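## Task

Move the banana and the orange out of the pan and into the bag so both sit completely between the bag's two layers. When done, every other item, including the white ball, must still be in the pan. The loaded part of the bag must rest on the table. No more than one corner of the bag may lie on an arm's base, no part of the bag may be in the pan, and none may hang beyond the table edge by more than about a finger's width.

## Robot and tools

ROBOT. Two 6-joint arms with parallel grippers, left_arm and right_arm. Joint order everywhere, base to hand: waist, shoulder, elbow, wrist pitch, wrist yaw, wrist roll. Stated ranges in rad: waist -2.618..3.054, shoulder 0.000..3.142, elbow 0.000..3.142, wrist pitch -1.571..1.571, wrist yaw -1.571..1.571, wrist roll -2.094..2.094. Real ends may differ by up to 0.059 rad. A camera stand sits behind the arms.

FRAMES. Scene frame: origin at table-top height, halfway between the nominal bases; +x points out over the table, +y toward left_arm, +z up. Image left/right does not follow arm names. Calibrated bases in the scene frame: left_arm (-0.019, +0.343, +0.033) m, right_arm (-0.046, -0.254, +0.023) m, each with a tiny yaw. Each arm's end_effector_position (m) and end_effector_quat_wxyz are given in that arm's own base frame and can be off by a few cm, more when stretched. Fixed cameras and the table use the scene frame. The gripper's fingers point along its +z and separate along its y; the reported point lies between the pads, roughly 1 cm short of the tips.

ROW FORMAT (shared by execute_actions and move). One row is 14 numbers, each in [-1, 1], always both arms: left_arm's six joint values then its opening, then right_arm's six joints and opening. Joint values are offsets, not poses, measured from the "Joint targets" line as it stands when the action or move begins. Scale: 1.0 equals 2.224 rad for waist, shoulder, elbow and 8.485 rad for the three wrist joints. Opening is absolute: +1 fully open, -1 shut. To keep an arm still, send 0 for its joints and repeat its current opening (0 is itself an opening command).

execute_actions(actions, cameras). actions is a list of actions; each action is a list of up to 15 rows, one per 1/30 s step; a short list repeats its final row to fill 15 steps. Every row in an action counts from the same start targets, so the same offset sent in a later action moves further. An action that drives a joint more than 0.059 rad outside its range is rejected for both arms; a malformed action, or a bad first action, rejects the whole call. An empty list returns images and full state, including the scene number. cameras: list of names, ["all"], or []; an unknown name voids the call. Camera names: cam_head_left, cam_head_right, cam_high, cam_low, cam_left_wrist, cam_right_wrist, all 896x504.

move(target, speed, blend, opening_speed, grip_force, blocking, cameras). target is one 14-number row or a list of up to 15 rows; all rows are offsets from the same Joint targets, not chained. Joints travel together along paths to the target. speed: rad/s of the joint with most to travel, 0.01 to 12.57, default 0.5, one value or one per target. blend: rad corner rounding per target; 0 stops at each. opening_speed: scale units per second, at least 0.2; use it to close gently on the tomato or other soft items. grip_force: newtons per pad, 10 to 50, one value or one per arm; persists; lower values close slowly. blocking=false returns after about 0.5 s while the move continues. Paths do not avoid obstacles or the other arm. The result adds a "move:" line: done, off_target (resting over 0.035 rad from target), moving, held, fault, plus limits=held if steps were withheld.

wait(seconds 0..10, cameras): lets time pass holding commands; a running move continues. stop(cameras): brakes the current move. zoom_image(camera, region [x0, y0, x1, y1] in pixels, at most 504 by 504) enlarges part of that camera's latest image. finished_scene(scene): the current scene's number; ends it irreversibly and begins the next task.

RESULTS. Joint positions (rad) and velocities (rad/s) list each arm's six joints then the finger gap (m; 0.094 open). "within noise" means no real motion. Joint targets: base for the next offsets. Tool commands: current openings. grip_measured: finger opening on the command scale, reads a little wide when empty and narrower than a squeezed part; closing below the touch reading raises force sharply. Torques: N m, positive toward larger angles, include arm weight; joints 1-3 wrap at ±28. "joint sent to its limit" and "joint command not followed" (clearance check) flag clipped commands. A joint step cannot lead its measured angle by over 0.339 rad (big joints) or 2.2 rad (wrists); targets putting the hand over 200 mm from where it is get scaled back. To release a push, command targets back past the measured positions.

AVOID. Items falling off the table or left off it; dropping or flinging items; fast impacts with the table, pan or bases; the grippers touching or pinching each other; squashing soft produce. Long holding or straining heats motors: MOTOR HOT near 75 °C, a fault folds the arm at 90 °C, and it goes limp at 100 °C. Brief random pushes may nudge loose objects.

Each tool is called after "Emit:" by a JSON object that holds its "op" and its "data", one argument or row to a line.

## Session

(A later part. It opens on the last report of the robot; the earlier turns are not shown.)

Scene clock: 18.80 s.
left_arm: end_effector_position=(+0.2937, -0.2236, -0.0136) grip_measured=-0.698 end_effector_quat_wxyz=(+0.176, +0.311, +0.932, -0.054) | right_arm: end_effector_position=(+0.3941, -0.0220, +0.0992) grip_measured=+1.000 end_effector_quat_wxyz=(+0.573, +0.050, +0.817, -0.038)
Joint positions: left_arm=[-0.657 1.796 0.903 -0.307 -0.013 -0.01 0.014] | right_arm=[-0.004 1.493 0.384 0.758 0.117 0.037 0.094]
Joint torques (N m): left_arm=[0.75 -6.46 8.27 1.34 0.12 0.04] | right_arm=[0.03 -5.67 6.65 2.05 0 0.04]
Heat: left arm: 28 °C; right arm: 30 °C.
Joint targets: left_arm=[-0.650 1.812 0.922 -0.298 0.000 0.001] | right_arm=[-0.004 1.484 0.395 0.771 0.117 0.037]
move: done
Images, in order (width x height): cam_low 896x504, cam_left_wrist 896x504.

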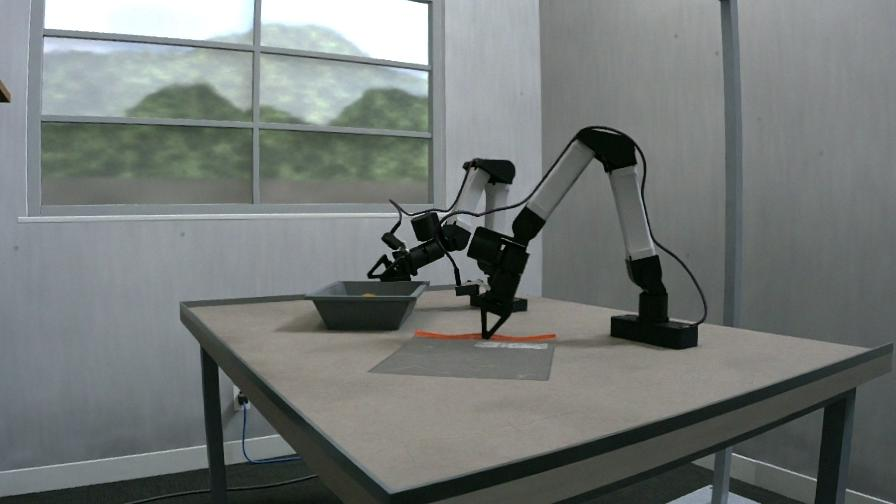

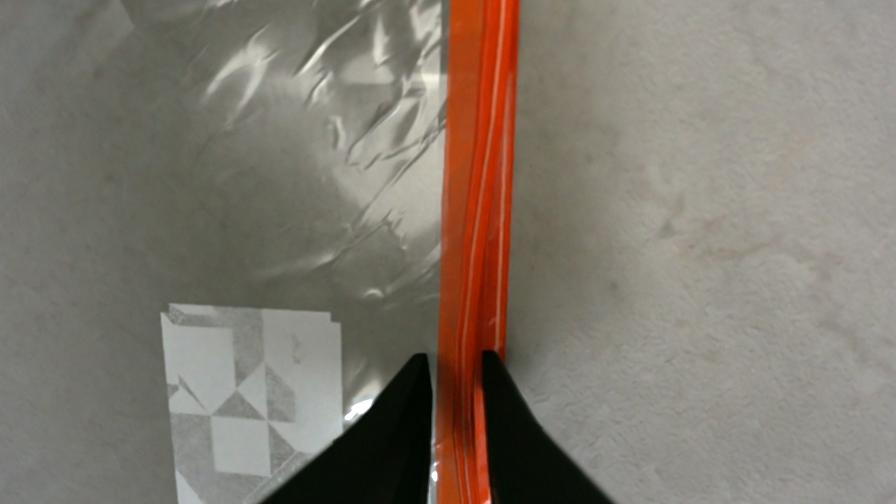

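Emit:
{"op": "move", "data": {
  "target": [0,0,0,0,0,0,-0.97,0,0,0,0,0,0,1],
  "opening_speed": 0.4,
  "cameras": ["cam_left_wrist"]
}}

Emit:
{"op": "zoom_image", "data": {
  "camera": "cam_left_wrist",
  "region": [320, 200, 600, 504]
}}

Scene clock: 19.90 s.
left_arm: end_effector_position=(+0.2938, -0.2237, -0.0136) grip_measured=-0.964 end_effector_quat_wxyz=(+0.177, +0.311, +0.932, -0.055) | right_arm: end_effector_position=(+0.3941, -0.0220, +0.0992) grip_measured=+1.000 end_effector_quat_wxyz=(+0.573, +0.050, +0.817, -0.038)
Joint positions: left_arm=[-0.657 1.796 0.903 -0.306 -0.013 -0.01 0.002] | right_arm=[-0.004 1.493 0.384 0.758 0.117 0.037 0.094]
Joint torques (N m): left_arm=[0.69 -6.45 8.29 1.33 0.13 0.05] | right_arm=[0.02 -5.67 6.65 2.05 0 0.04]
Heat: left arm: 28 °C; right arm: 30 °C.
Joint targets: left_arm=[-0.650 1.812 0.922 -0.298 0.000 0.001] | right_arm=[-0.004 1.484 0.395 0.771 0.117 0.037]
move: done
Images, in order (width x height): cam_left_wrist 896x504.

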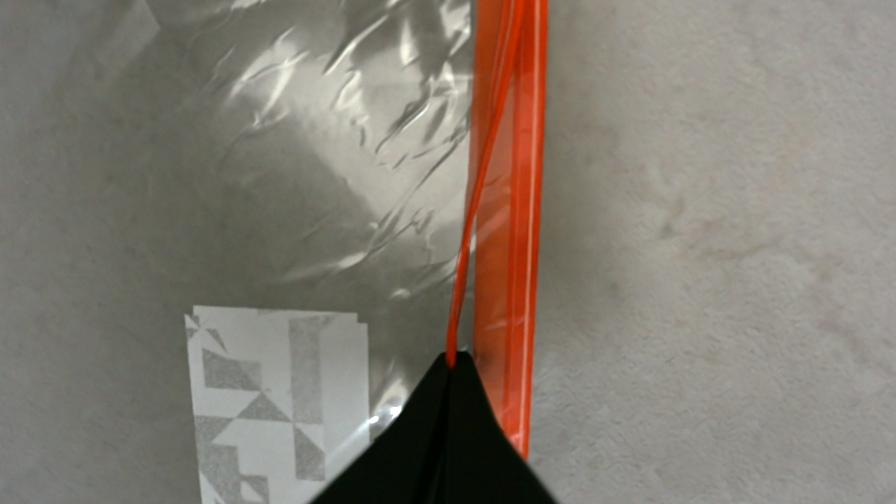

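Scaled by 1.658 from the camera's 896x504 image, which has a finer 1280x720 frame.

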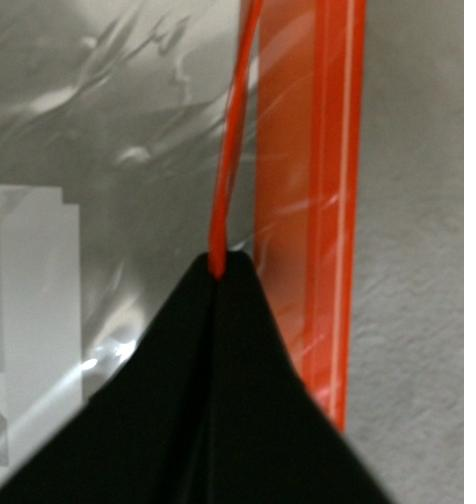

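Emit:
{"op": "move", "data": {
  "target": [0,-0.035,0.0447,-0.0201,0,0,-1,0,0,0,0,0,0,1],
  "opening_speed": 1,
  "speed": 0.3,
  "cameras": ["cam_left_wrist","cam_low"]
}}

Emit:
{"op": "zoom_image", "data": {
  "camera": "cam_low",
  "region": [380, 260, 600, 400]
}}

Scene clock: 22.37 s.
left_arm: end_effector_position=(+0.2997, -0.2283, +0.0176) grip_measured=-0.984 end_effector_quat_wxyz=(+0.173, +0.311, +0.933, -0.053) | right_arm: end_effector_position=(+0.3941, -0.0220, +0.0992) grip_measured=+1.000 end_effector_quat_wxyz=(+0.573, +0.050, +0.817, -0.038)
Joint positions: left_arm=[-0.657 1.756 1.004 -0.455 -0.013 -0.01 0.001] | right_arm=[-0.004 1.493 0.384 0.758 0.117 0.037 0.094]
Joint torques (N m): left_arm=[0.76 -9.48 8.61 1.08 0.12 0.05] | right_arm=[0.03 -5.64 6.65 2.05 0 0.04]
Heat: left arm: 29 °C; right arm: 31 °C.
Joint targets: left_arm=[-0.650 1.734 1.021 -0.468 0.000 0.001] | right_arm=[-0.004 1.484 0.395 0.771 0.117 0.037]
move: done
Images, in order (width x height): cam_low 896x504, cam_left_wrist 896x504.

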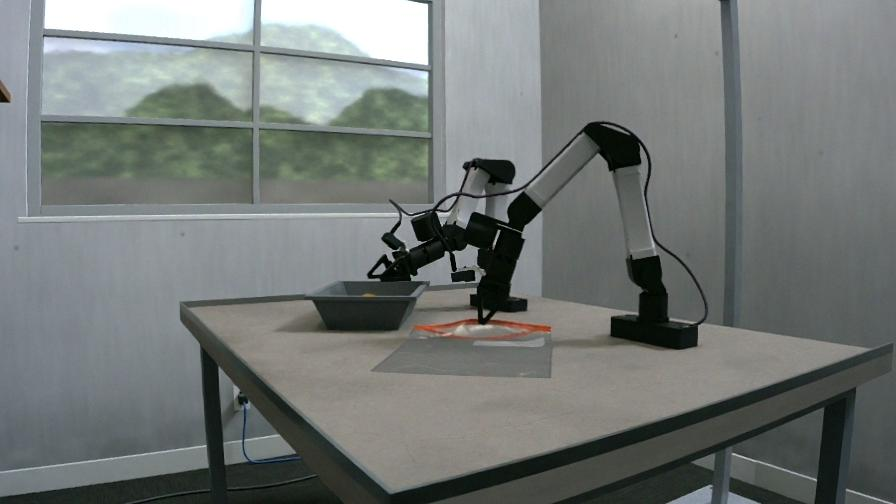

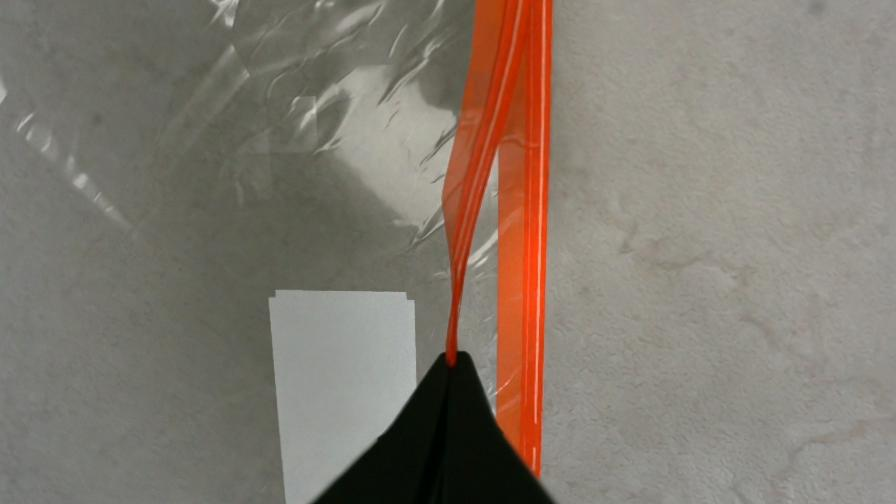

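Scaled by 2.291 from the camera's 896x504 image, which has a finer 1280x720 frame.

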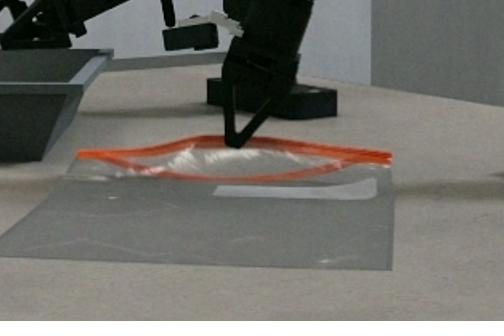

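Emit:
{"op": "move", "data": {
  "target": [0,-0.0555,0.0705,-0.0318,0,0,-1,0,0,0,0,0,0,1],
  "speed": 0.3,
  "cameras": ["cam_left_wrist","cam_low","cam_head_left","cam_high"]
}}

Emit:
{"op": "zoom_image", "data": {
  "camera": "cam_low",
  "region": [380, 260, 600, 400]
}}

Emit:
{"op": "zoom_image", "data": {
  "camera": "cam_high",
  "region": [340, 80, 600, 420]
}}

Emit:
{"op": "zoom_image", "data": {
  "camera": "cam_head_left",
  "region": [220, 170, 620, 400]
}}

Scene clock: 24.27 s.
left_arm: end_effector_position=(+0.2959, -0.2253, +0.0881) grip_measured=-0.984 end_effector_quat_wxyz=(+0.178, +0.311, +0.932, -0.055) | right_arm: end_effector_position=(+0.3941, -0.0220, +0.0992) grip_measured=+1.000 end_effector_quat_wxyz=(+0.573, +0.050, +0.817, -0.038)
Joint positions: left_arm=[-0.657 1.631 1.159 -0.725 -0.013 -0.01 0.001] | right_arm=[-0.004 1.493 0.384 0.758 0.117 0.037 0.094]
Joint torques (N m): left_arm=[0.69 -8.79 9.54 1.1 0.12 0.06] | right_arm=[0.05 -5.64 6.64 2.05 0 0.04]
Heat: left arm: 29 °C; right arm: 31 °C.
Joint targets: left_arm=[-0.650 1.611 1.178 -0.738 0.000 0.001] | right_arm=[-0.004 1.484 0.395 0.771 0.117 0.037]
move: done
Images, in order (width x height): cam_head_left 896x504, cam_high 896x504, cam_low 896x504, cam_left_wrist 896x504.

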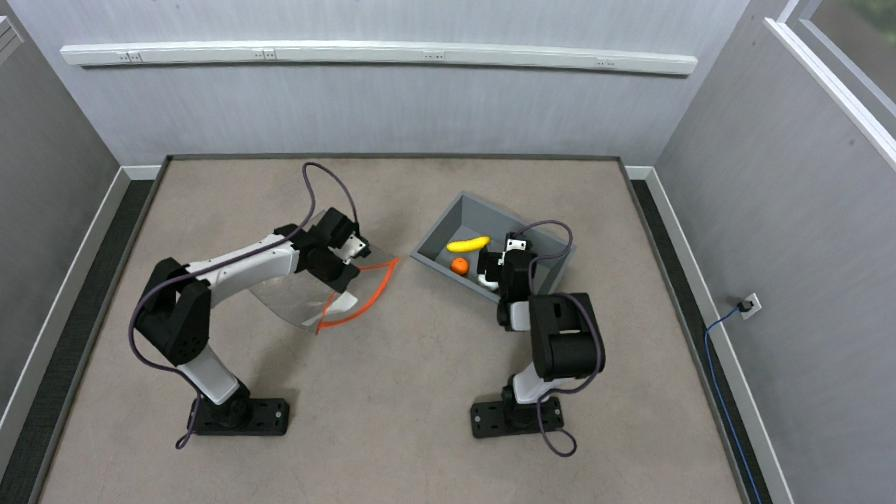

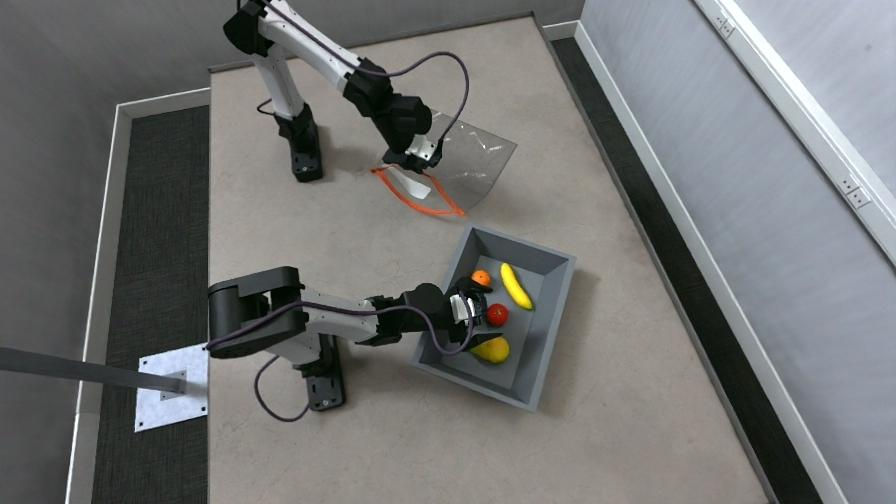

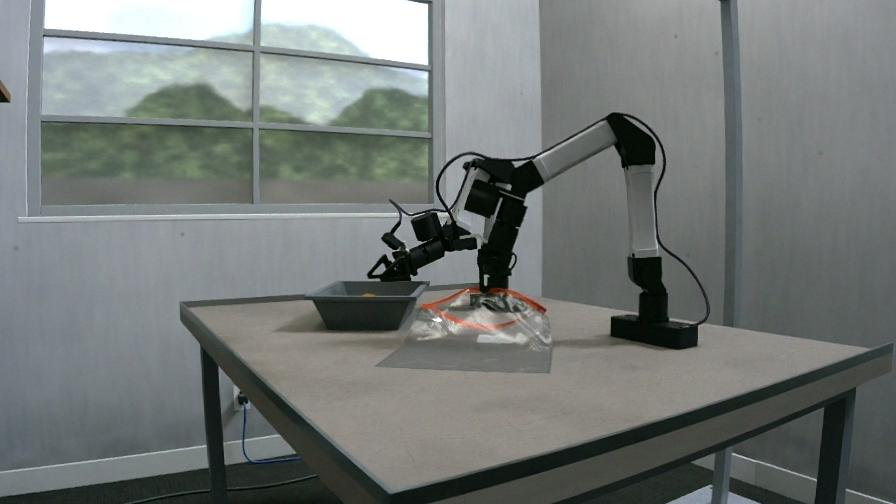

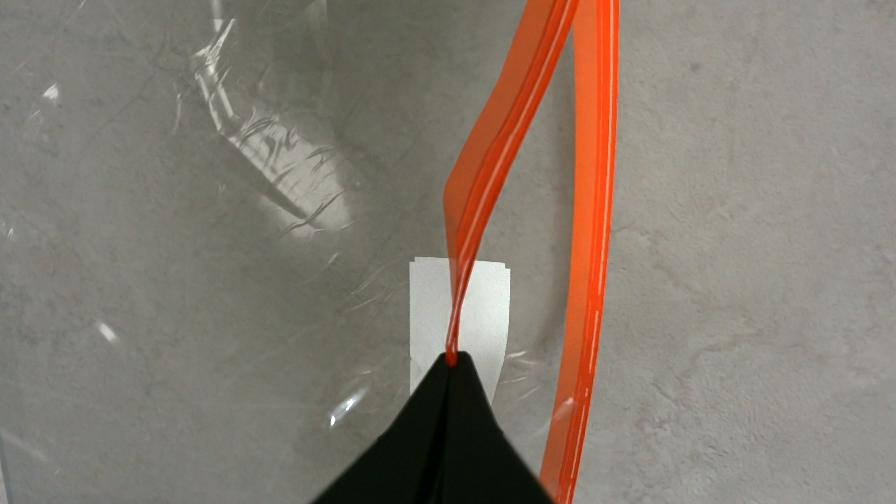

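Scaled by 2.291 from the camera's 896x504 image, which has a finer 1280x720 frame.

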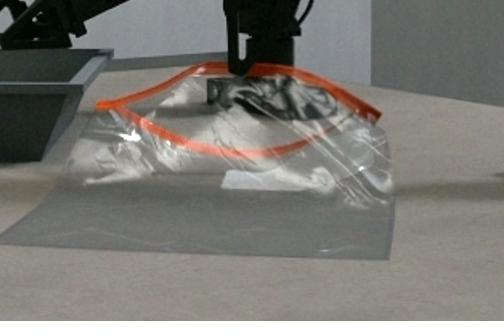

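Scaled by 1.482 from the camera's 896x504 image, which has a finer 1280x720 frame.

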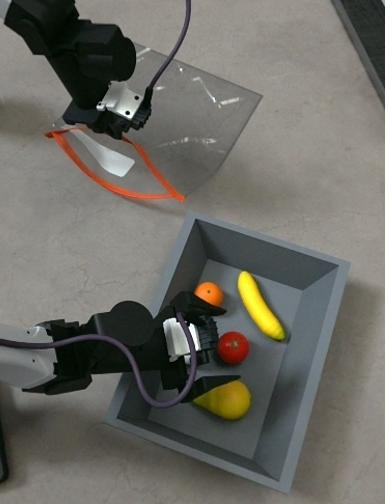

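Scaled by 1.260 from the camera's 896x504 image, which has a finer 1280x720 frame.

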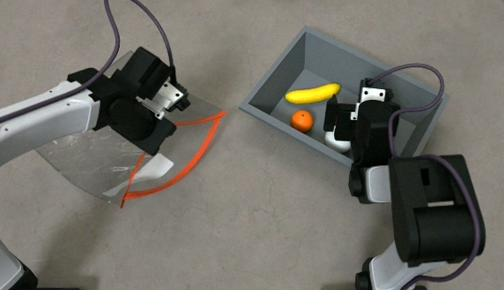

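Emit:
{"op": "move", "data": {
  "target": [
    [0,0,0,0,0,0,-1,0.02,0.2819,0.7976,-0.2401,-0.0233,0.156,0.4],
    [0,0,0,0,0,0,-1,0.02,0.2455,0.6222,-0.1988,-0.0233,0.156,0.4]
  ],
  "speed": 0.9,
  "blend": 0.1,
  "cameras": ["cam_right_wrist","cam_head_left","cam_high"]
}}

Scene clock: 32.13 s.
left_arm: end_effector_position=(+0.2958, -0.2252, +0.0881) grip_measured=-0.984 end_effector_quat_wxyz=(+0.177, +0.311, +0.932, -0.055) | right_arm: end_effector_position=(+0.4822, +0.0284, +0.0956) grip_measured=+0.401 end_effector_quat_wxyz=(+0.107, +0.599, +0.782, +0.136)
Joint positions: left_arm=[-0.657 1.631 1.159 -0.725 -0.013 -0.01 0.001] | right_arm=[0.033 2.079 1.778 -0.93 -0.072 1.354 0.066]
Joint torques (N m): left_arm=[0.73 -8.79 9.47 1.09 0.13 0.05] | right_arm=[0.72 -15.08 6.69 0.98 -0.1 0.11]
Heat: left arm: 29 °C; right arm: 32 °C.
Joint targets: left_arm=[-0.650 1.611 1.178 -0.738 0.000 0.001] | right_arm=[0.040 2.031 1.779 -0.915 -0.081 1.361]
move: off_target (right_arm); right_arm: the shoulder is farthest, 0.049 rad from its target
Images, in order (width x height): cam_head_left 896x504, cam_high 896x504, cam_right_wrist 896x504.

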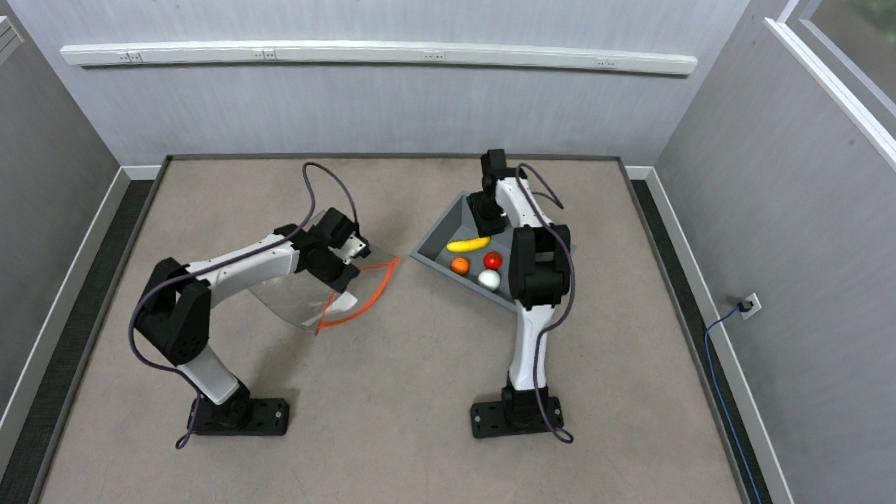

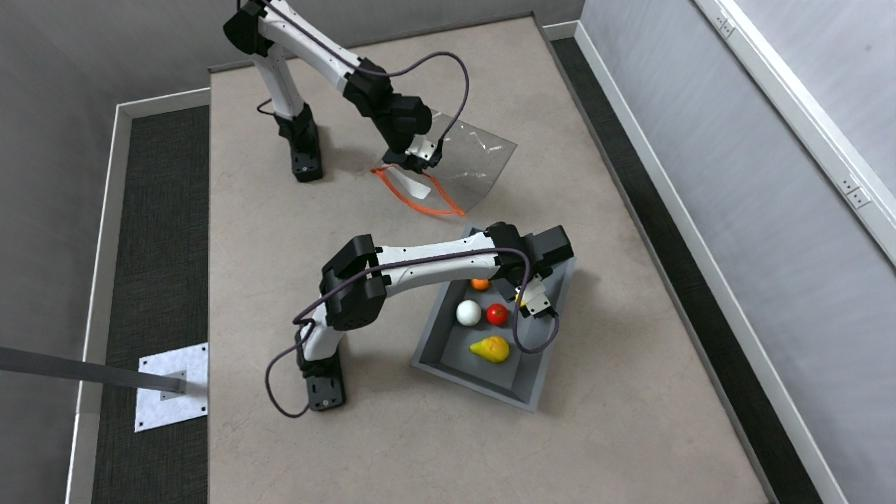

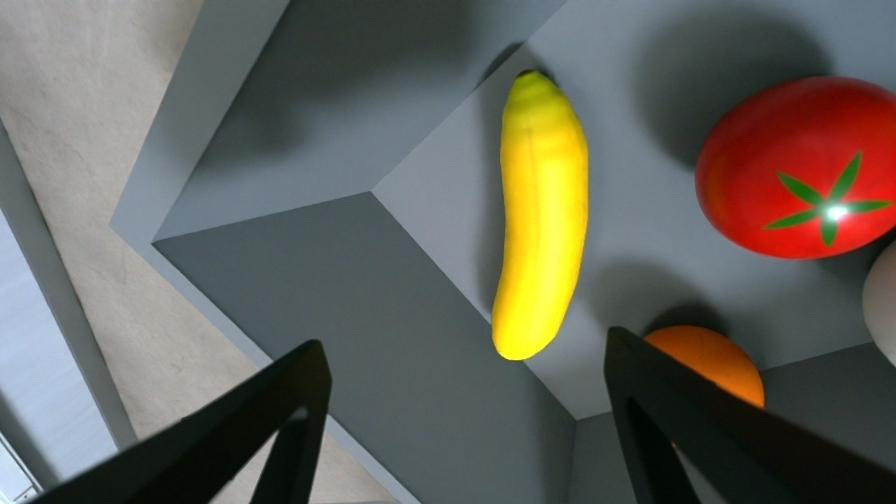

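Emit:
{"op": "move", "data": {
  "target": [0,0,0,0,0,0,-1,0.0054,0.095,0.023,-0.0024,0.006,0,0.3],
  "speed": 0.25,
  "cameras": ["cam_right_wrist","cam_low"]
}}

Scene clock: 34.90 s.
left_arm: end_effector_position=(+0.2958, -0.2252, +0.0881) grip_measured=-0.984 end_effector_quat_wxyz=(+0.177, +0.311, +0.932, -0.055) | right_arm: end_effector_position=(+0.4804, +0.0290, +0.0319) grip_measured=+0.301 end_effector_quat_wxyz=(+0.066, +0.603, +0.790, +0.083)
Joint positions: left_arm=[-0.657 1.631 1.159 -0.725 -0.013 -0.01 0.001] | right_arm=[0.045 2.232 1.803 -0.933 -0.042 1.354 0.061]
Joint torques (N m): left_arm=[0.7 -8.8 9.48 1.1 0.12 0.05] | right_arm=[0.65 -10.82 8.9 0.6 0.1 0.11]
Heat: left arm: 30 °C; right arm: 33 °C.
Joint targets: left_arm=[-0.650 1.611 1.178 -0.738 0.000 0.001] | right_arm=[0.052 2.242 1.830 -0.936 -0.030 1.361]
move: done
Images, in order (width x height): cam_low 896x504, cam_right_wrist 896x504.

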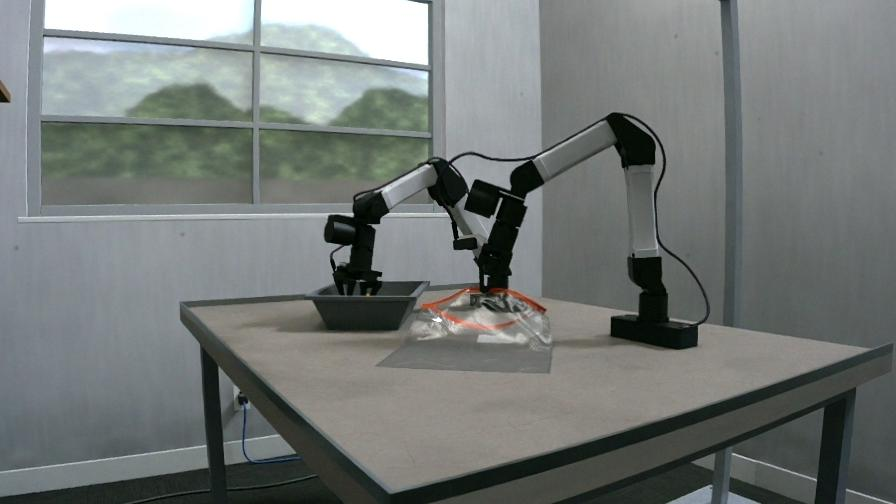

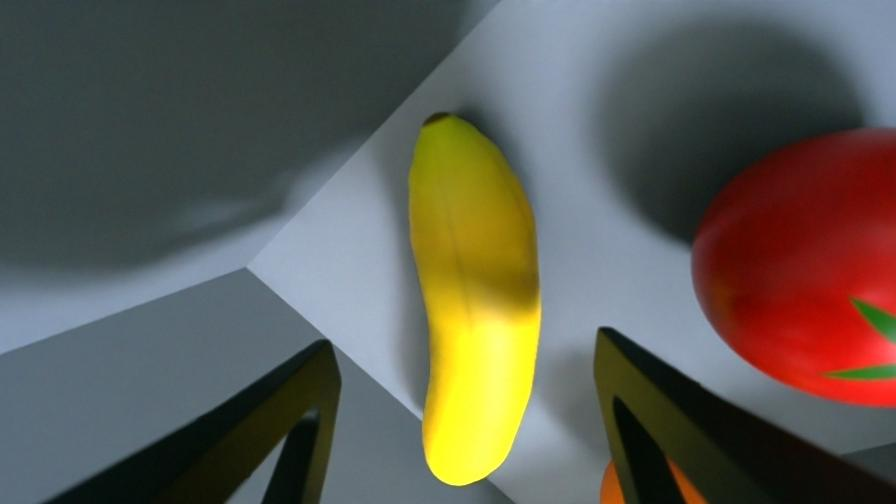

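Emit:
{"op": "move", "data": {
  "target": [0,0,0,0,0,0,-1,0,0.026,0.0108,0,0,0,0.3],
  "speed": 0.2,
  "cameras": ["cam_right_wrist"]
}}

Scene clock: 36.20 s.
left_arm: end_effector_position=(+0.2958, -0.2252, +0.0881) grip_measured=-0.984 end_effector_quat_wxyz=(+0.177, +0.311, +0.932, -0.055) | right_arm: end_effector_position=(+0.4823, +0.0289, +0.0134) grip_measured=+0.301 end_effector_quat_wxyz=(+0.054, +0.605, +0.791, +0.072)
Joint positions: left_arm=[-0.657 1.631 1.159 -0.725 -0.013 -0.01 0.001] | right_arm=[0.045 2.287 1.827 -0.934 -0.041 1.354 0.061]
Joint torques (N m): left_arm=[0.77 -8.77 9.47 1.09 0.13 0.05] | right_arm=[0.69 -10.89 8.76 0.55 0.11 0.11]
Heat: left arm: 30 °C; right arm: 34 °C.
Joint targets: left_arm=[-0.650 1.611 1.178 -0.738 0.000 0.001] | right_arm=[0.052 2.300 1.854 -0.936 -0.030 1.361]
move: done
Images, in order (width x height): cam_right_wrist 896x504.

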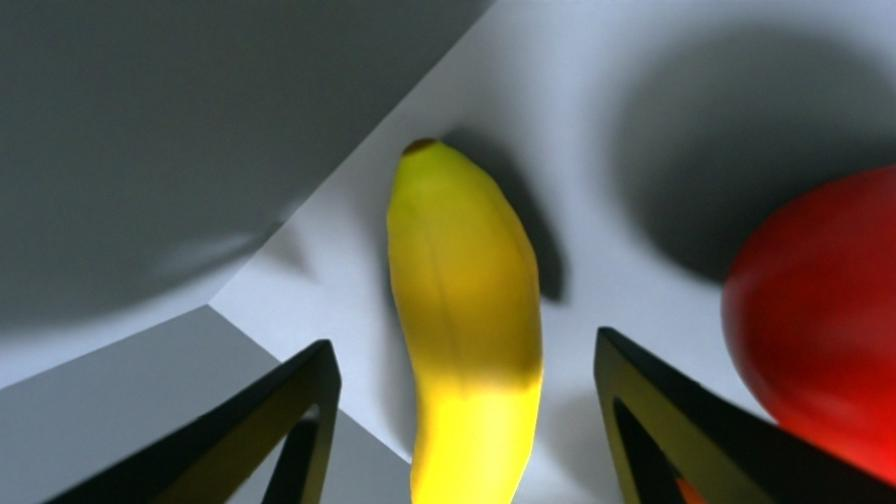

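Emit:
{"op": "move", "data": {
  "target": [0,0,0,0,0,0,-1,0,0.0105,0.004,0,0,0,0.3],
  "speed": 0.2,
  "cameras": ["cam_right_wrist"]
}}

Emit:
{"op": "move", "data": {
  "target": [0,0,0,0,0,0,-1,0,0,0,0,0,0,-0.2],
  "opening_speed": 0.6,
  "cameras": ["cam_right_wrist"]
}}

Scene clock: 37.27 s.
left_arm: end_effector_position=(+0.2958, -0.2252, +0.0881) grip_measured=-0.984 end_effector_quat_wxyz=(+0.177, +0.311, +0.932, -0.055) | right_arm: end_effector_position=(+0.4823, +0.0289, +0.0057) grip_measured=+0.301 end_effector_quat_wxyz=(+0.049, +0.605, +0.792, +0.068)
Joint positions: left_arm=[-0.657 1.631 1.159 -0.725 -0.013 -0.01 0.001] | right_arm=[0.045 2.309 1.835 -0.934 -0.041 1.354 0.061]
Joint torques (N m): left_arm=[0.75 -8.81 9.51 1.09 0.12 0.07] | right_arm=[0.68 -10.85 8.81 0.53 0.11 0.11]
Heat: left arm: 30 °C; right arm: 34 °C.
Joint targets: left_arm=[-0.650 1.611 1.178 -0.738 0.000 0.001] | right_arm=[0.052 2.323 1.863 -0.936 -0.030 1.361]
move: done
Images, in order (width x height): cam_right_wrist 896x504.

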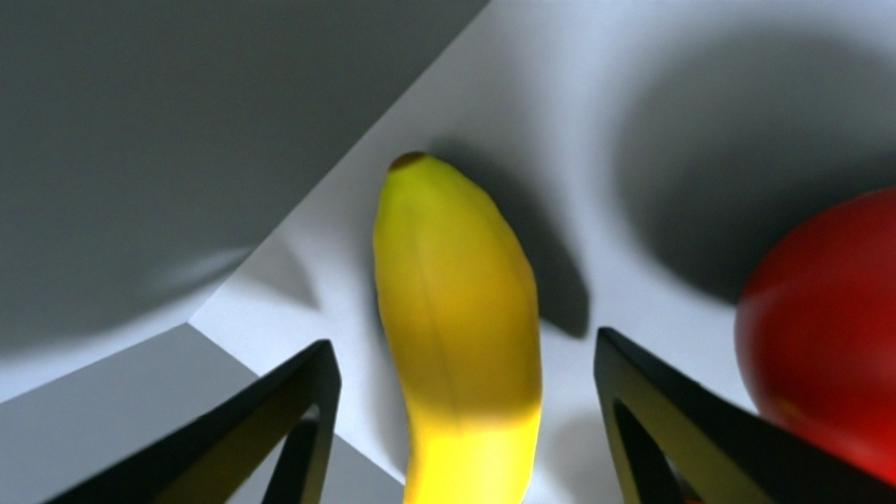

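Scene clock: 38.30 s.
left_arm: end_effector_position=(+0.2958, -0.2252, +0.0881) grip_measured=-0.984 end_effector_quat_wxyz=(+0.177, +0.311, +0.932, -0.055) | right_arm: end_effector_position=(+0.4823, +0.0288, +0.0057) grip_measured=-0.199 end_effector_quat_wxyz=(+0.049, +0.605, +0.792, +0.068)
Joint positions: left_arm=[-0.657 1.631 1.159 -0.725 -0.013 -0.01 0.001] | right_arm=[0.045 2.309 1.835 -0.934 -0.041 1.354 0.038]
Joint torques (N m): left_arm=[0.73 -8.77 9.51 1.09 0.13 0.06] | right_arm=[0.69 -10.86 8.83 0.53 0.11 0.11]
Heat: left arm: 30 °C; right arm: 35 °C.
Joint targets: left_arm=[-0.650 1.611 1.178 -0.738 0.000 0.001] | right_arm=[0.052 2.323 1.863 -0.936 -0.030 1.361]
move: done
Images, in order (width x height): cam_right_wrist 896x504.

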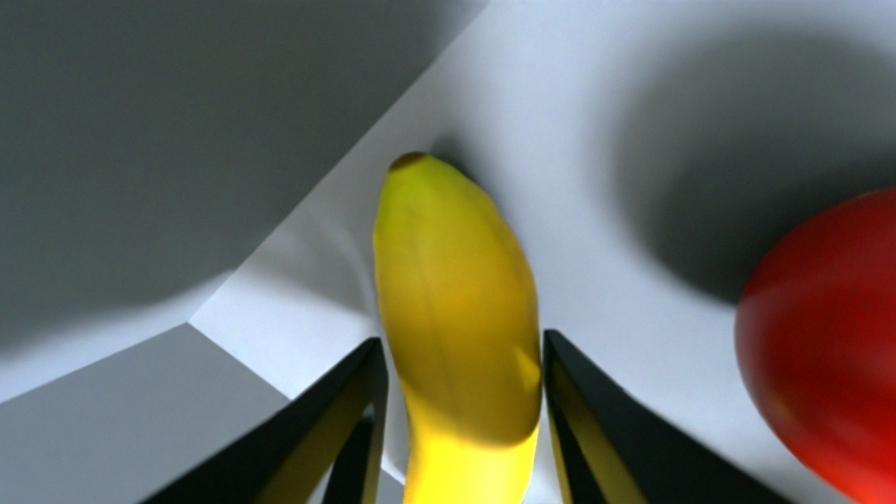

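Emit:
{"op": "move", "data": {
  "target": [0,0,0,0,0,0,-1,0,0,0,0,0,0,-0.36],
  "opening_speed": 0.4,
  "grip_force": 30,
  "cameras": ["cam_right_wrist"]
}}

Scene clock: 39.10 s.
left_arm: end_effector_position=(+0.2958, -0.2252, +0.0881) grip_measured=-0.984 end_effector_quat_wxyz=(+0.177, +0.311, +0.932, -0.055) | right_arm: end_effector_position=(+0.4823, +0.0288, +0.0057) grip_measured=-0.356 end_effector_quat_wxyz=(+0.049, +0.605, +0.792, +0.068)
Joint positions: left_arm=[-0.657 1.631 1.159 -0.725 -0.013 -0.01 0.001] | right_arm=[0.045 2.309 1.835 -0.934 -0.041 1.354 0.03]
Joint torques (N m): left_arm=[0.72 -8.79 9.51 1.1 0.12 0.05] | right_arm=[0.68 -10.85 8.81 0.53 0.11 0.11]
Heat: left arm: 30 °C; right arm: 35 °C.
Joint targets: left_arm=[-0.650 1.611 1.178 -0.738 0.000 0.001] | right_arm=[0.052 2.323 1.863 -0.936 -0.030 1.361]
grip_force (N): 30, 30
move: done
Images, in order (width x height): cam_right_wrist 896x504.

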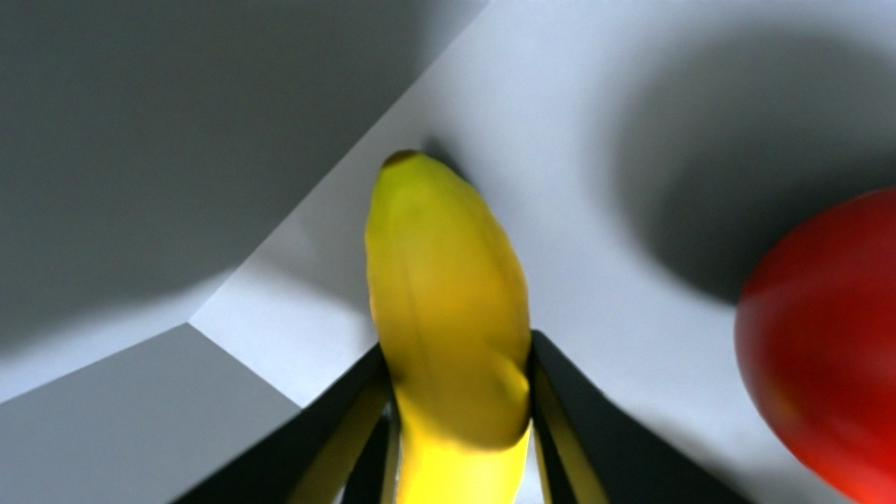

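Emit:
{"op": "move", "data": {
  "target": [0,0,0,0,0,0,-1,0,0,0,0,0,0,-0.5],
  "opening_speed": 0.4,
  "grip_force": 30,
  "cameras": ["cam_right_wrist"]
}}

Scene clock: 39.87 s.
left_arm: end_effector_position=(+0.2958, -0.2252, +0.0881) grip_measured=-0.984 end_effector_quat_wxyz=(+0.177, +0.311, +0.932, -0.055) | right_arm: end_effector_position=(+0.4823, +0.0288, +0.0057) grip_measured=-0.419 end_effector_quat_wxyz=(+0.049, +0.605, +0.792, +0.068)
Joint positions: left_arm=[-0.657 1.631 1.159 -0.725 -0.013 -0.01 0.001] | right_arm=[0.045 2.309 1.835 -0.934 -0.041 1.354 0.027]
Joint torques (N m): left_arm=[0.73 -8.81 9.48 1.1 0.13 0.05] | right_arm=[0.69 -10.84 8.83 0.53 0.11 0.11]
Heat: left arm: 30 °C; right arm: 35 °C.
Joint targets: left_arm=[-0.650 1.611 1.178 -0.738 0.000 0.001] | right_arm=[0.052 2.323 1.863 -0.936 -0.030 1.361]
grip_force (N): 30, 30
move: done
Images, in order (width x height): cam_right_wrist 896x504.

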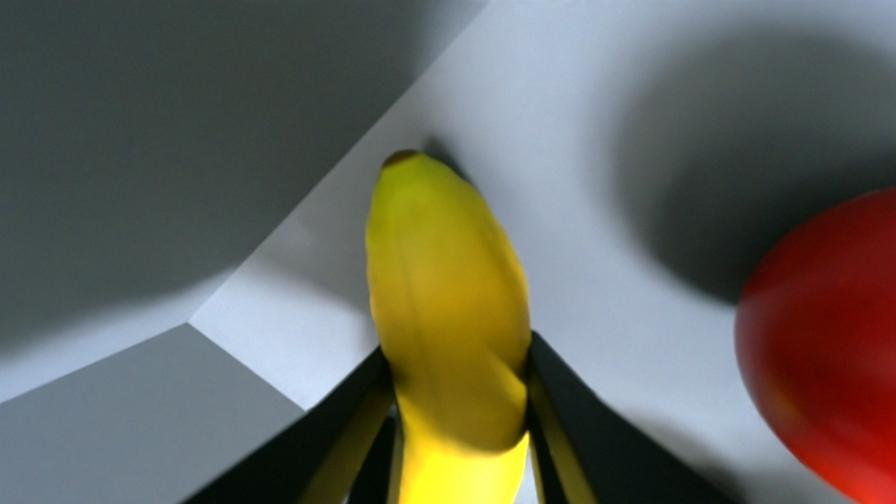

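Emit:
{"op": "move", "data": {
  "target": [0,0,0,0,0,0,-1,0,-0.1003,0.1425,-0.0389,0,0,-0.5],
  "speed": 0.4,
  "cameras": ["cam_right_wrist","cam_head_left","cam_high"]
}}

Scene clock: 41.87 s.
left_arm: end_effector_position=(+0.2958, -0.2252, +0.0881) grip_measured=-0.984 end_effector_quat_wxyz=(+0.177, +0.311, +0.932, -0.055) | right_arm: end_effector_position=(+0.4848, +0.0289, +0.1695) grip_measured=-0.422 end_effector_quat_wxyz=(+0.115, +0.597, +0.784, +0.123)
Joint positions: left_arm=[-0.657 1.631 1.159 -0.725 -0.013 -0.01 0.001] | right_arm=[0.045 2.133 2.161 -1.263 -0.04 1.354 0.027]
Joint torques (N m): left_arm=[0.69 -8.75 9.51 1.09 0.13 0.06] | right_arm=[0.69 -13.97 8.2 0.83 0.1 0.11]
Heat: left arm: 30 °C; right arm: 36 °C.
Joint targets: left_arm=[-0.650 1.611 1.178 -0.738 0.000 0.001] | right_arm=[0.052 2.100 2.179 -1.266 -0.030 1.360]
grip_force (N): 30, 30
move: done
Images, in order (width x height): cam_head_left 896x504, cam_high 896x504, cam_right_wrist 896x504.

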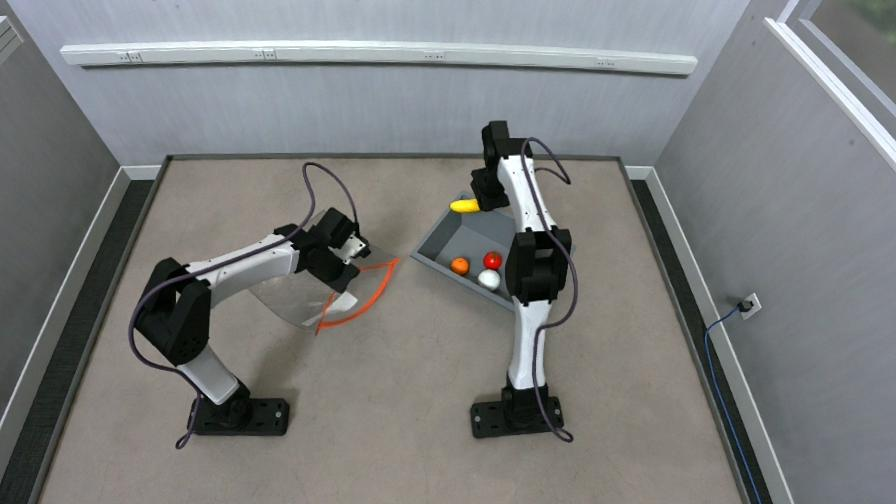

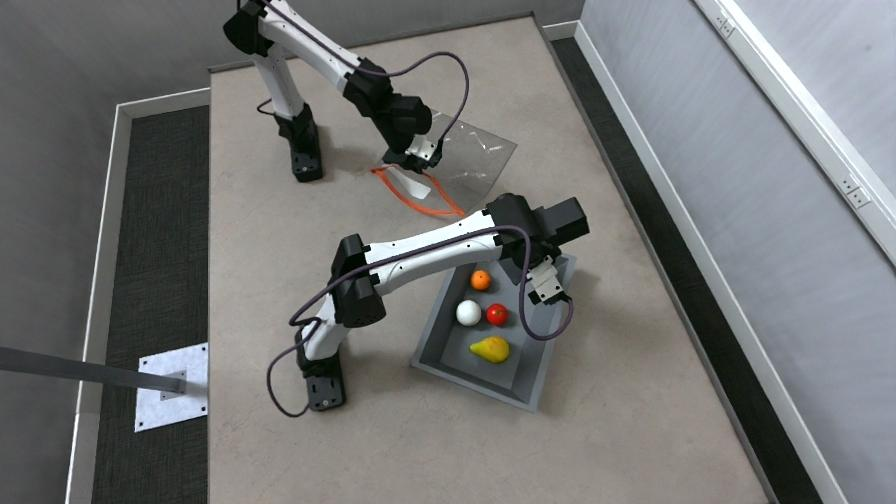

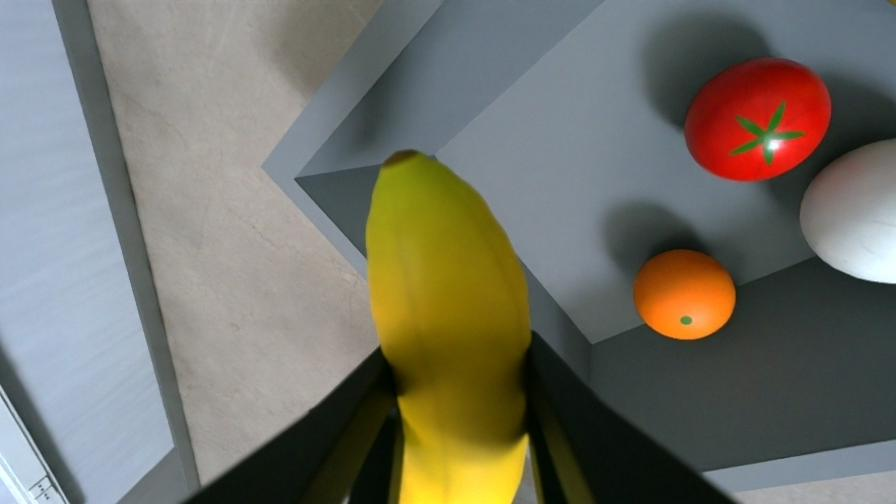

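Emit:
{"op": "move", "data": {
  "target": [0.0323,0,0.031,-0.0083,0,0,-1,0,0,0,0,0,0,-0.5],
  "speed": 0.2,
  "cameras": ["cam_low","cam_left_wrist","cam_high","cam_head_left"]
}}

Emit:
{"op": "zoom_image", "data": {
  "camera": "cam_low",
  "region": [380, 260, 600, 400]
}}

Emit:
{"op": "zoom_image", "data": {
  "camera": "cam_high",
  "region": [340, 80, 600, 240]
}}

Emit:
{"op": "zoom_image", "data": {
  "camera": "cam_head_left",
  "region": [220, 200, 440, 350]
}}

Scene clock: 44.63 s.
left_arm: end_effector_position=(+0.3138, -0.2041, +0.1043) grip_measured=-0.984 end_effector_quat_wxyz=(+0.178, +0.276, +0.943, -0.048) | right_arm: end_effector_position=(+0.4847, +0.0289, +0.1694) grip_measured=-0.422 end_effector_quat_wxyz=(+0.115, +0.597, +0.784, +0.122)
Joint positions: left_arm=[-0.582 1.631 1.225 -0.795 -0.012 -0.01 0.001] | right_arm=[0.045 2.133 2.161 -1.264 -0.04 1.354 0.027]
Joint torques (N m): left_arm=[0.5 -8.87 9.84 1.11 0.11 0.06] | right_arm=[0.72 -13.98 8.2 0.83 0.1 0.11]
Heat: left arm: 30 °C; right arm: 37 °C.
Joint targets: left_arm=[-0.578 1.611 1.247 -0.808 0.000 0.001] | right_arm=[0.052 2.100 2.179 -1.266 -0.030 1.360]
grip_force (N): 30, 30
move: done
Images, in order (width x height): cam_head_left 896x504, cam_high 896x504, cam_low 896x504, cam_left_wrist 896x504.

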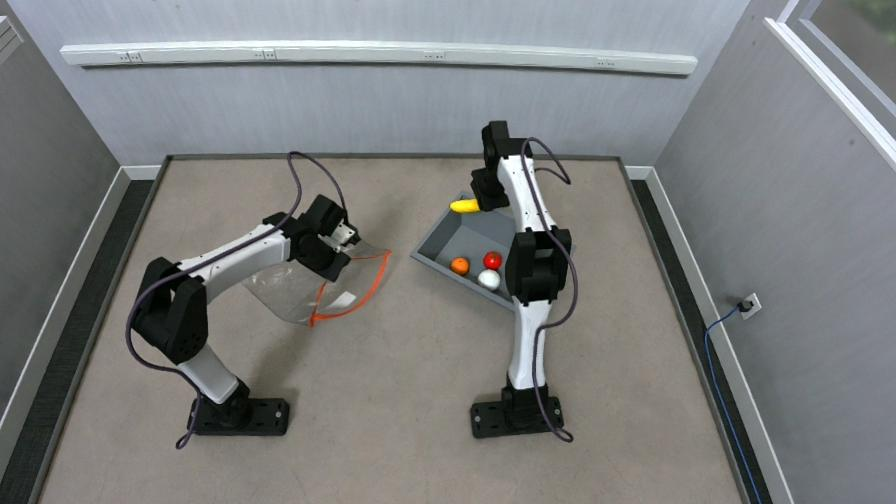

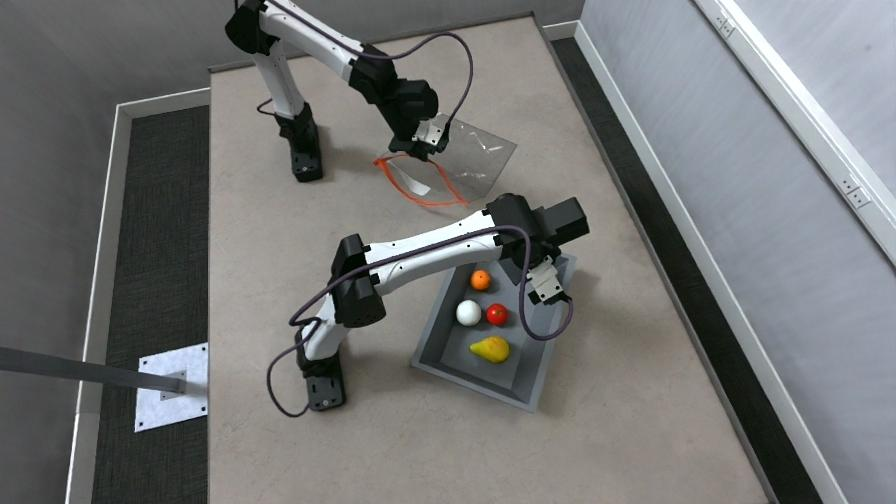

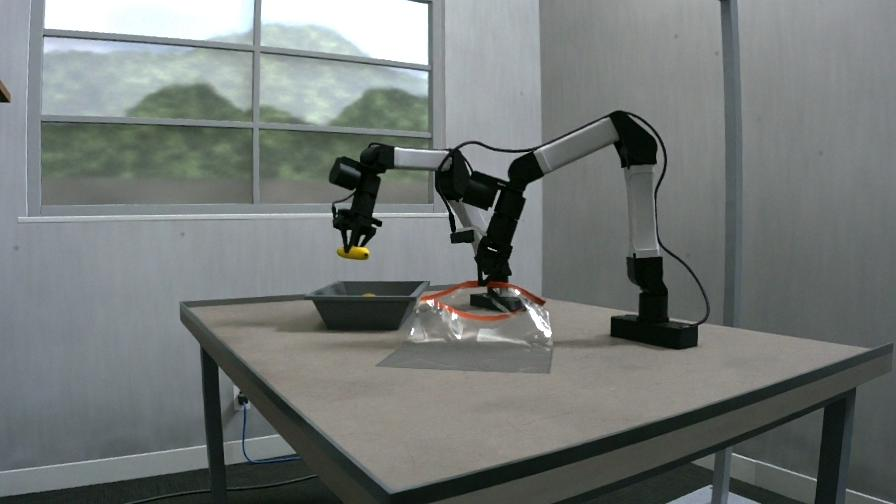

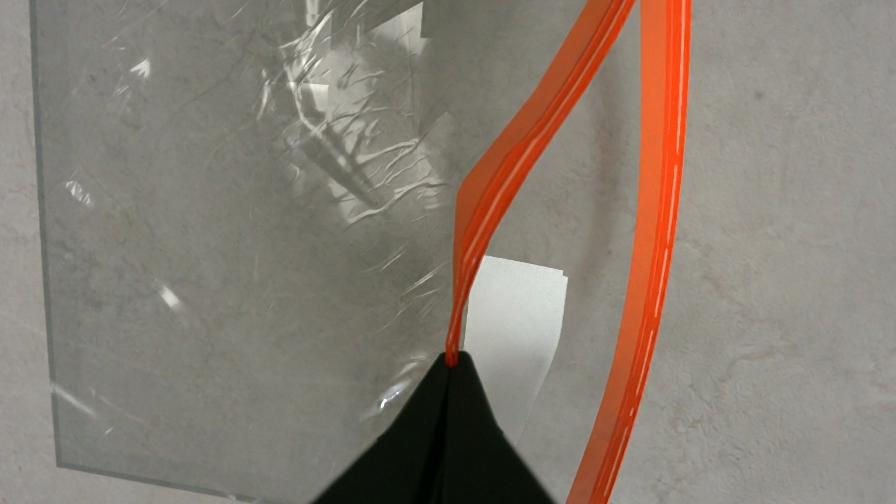

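Scaled by 2.291 from the camera's 896x504 image, which has a finer 1280x720 frame.

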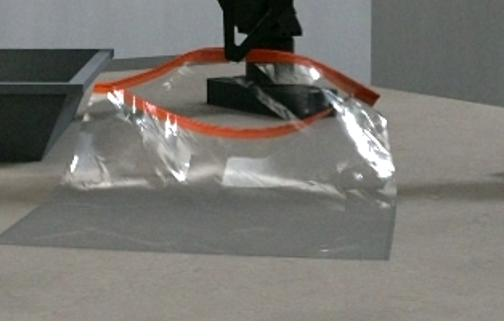

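Scaled by 1.938 from the camera's 896x504 image, which has a finer 1280x720 frame.

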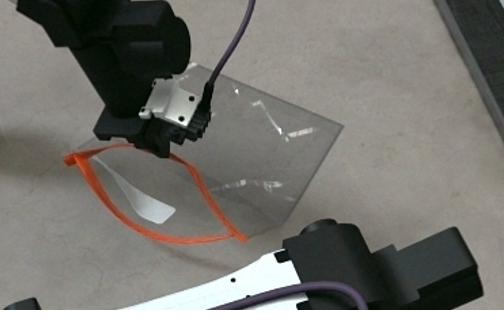

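Scaled by 2.291 from the camera's 896x504 image, which has a finer 1280x720 frame.

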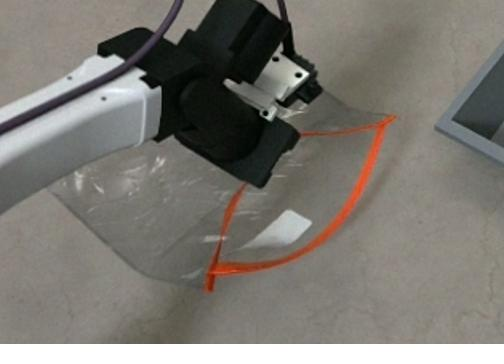

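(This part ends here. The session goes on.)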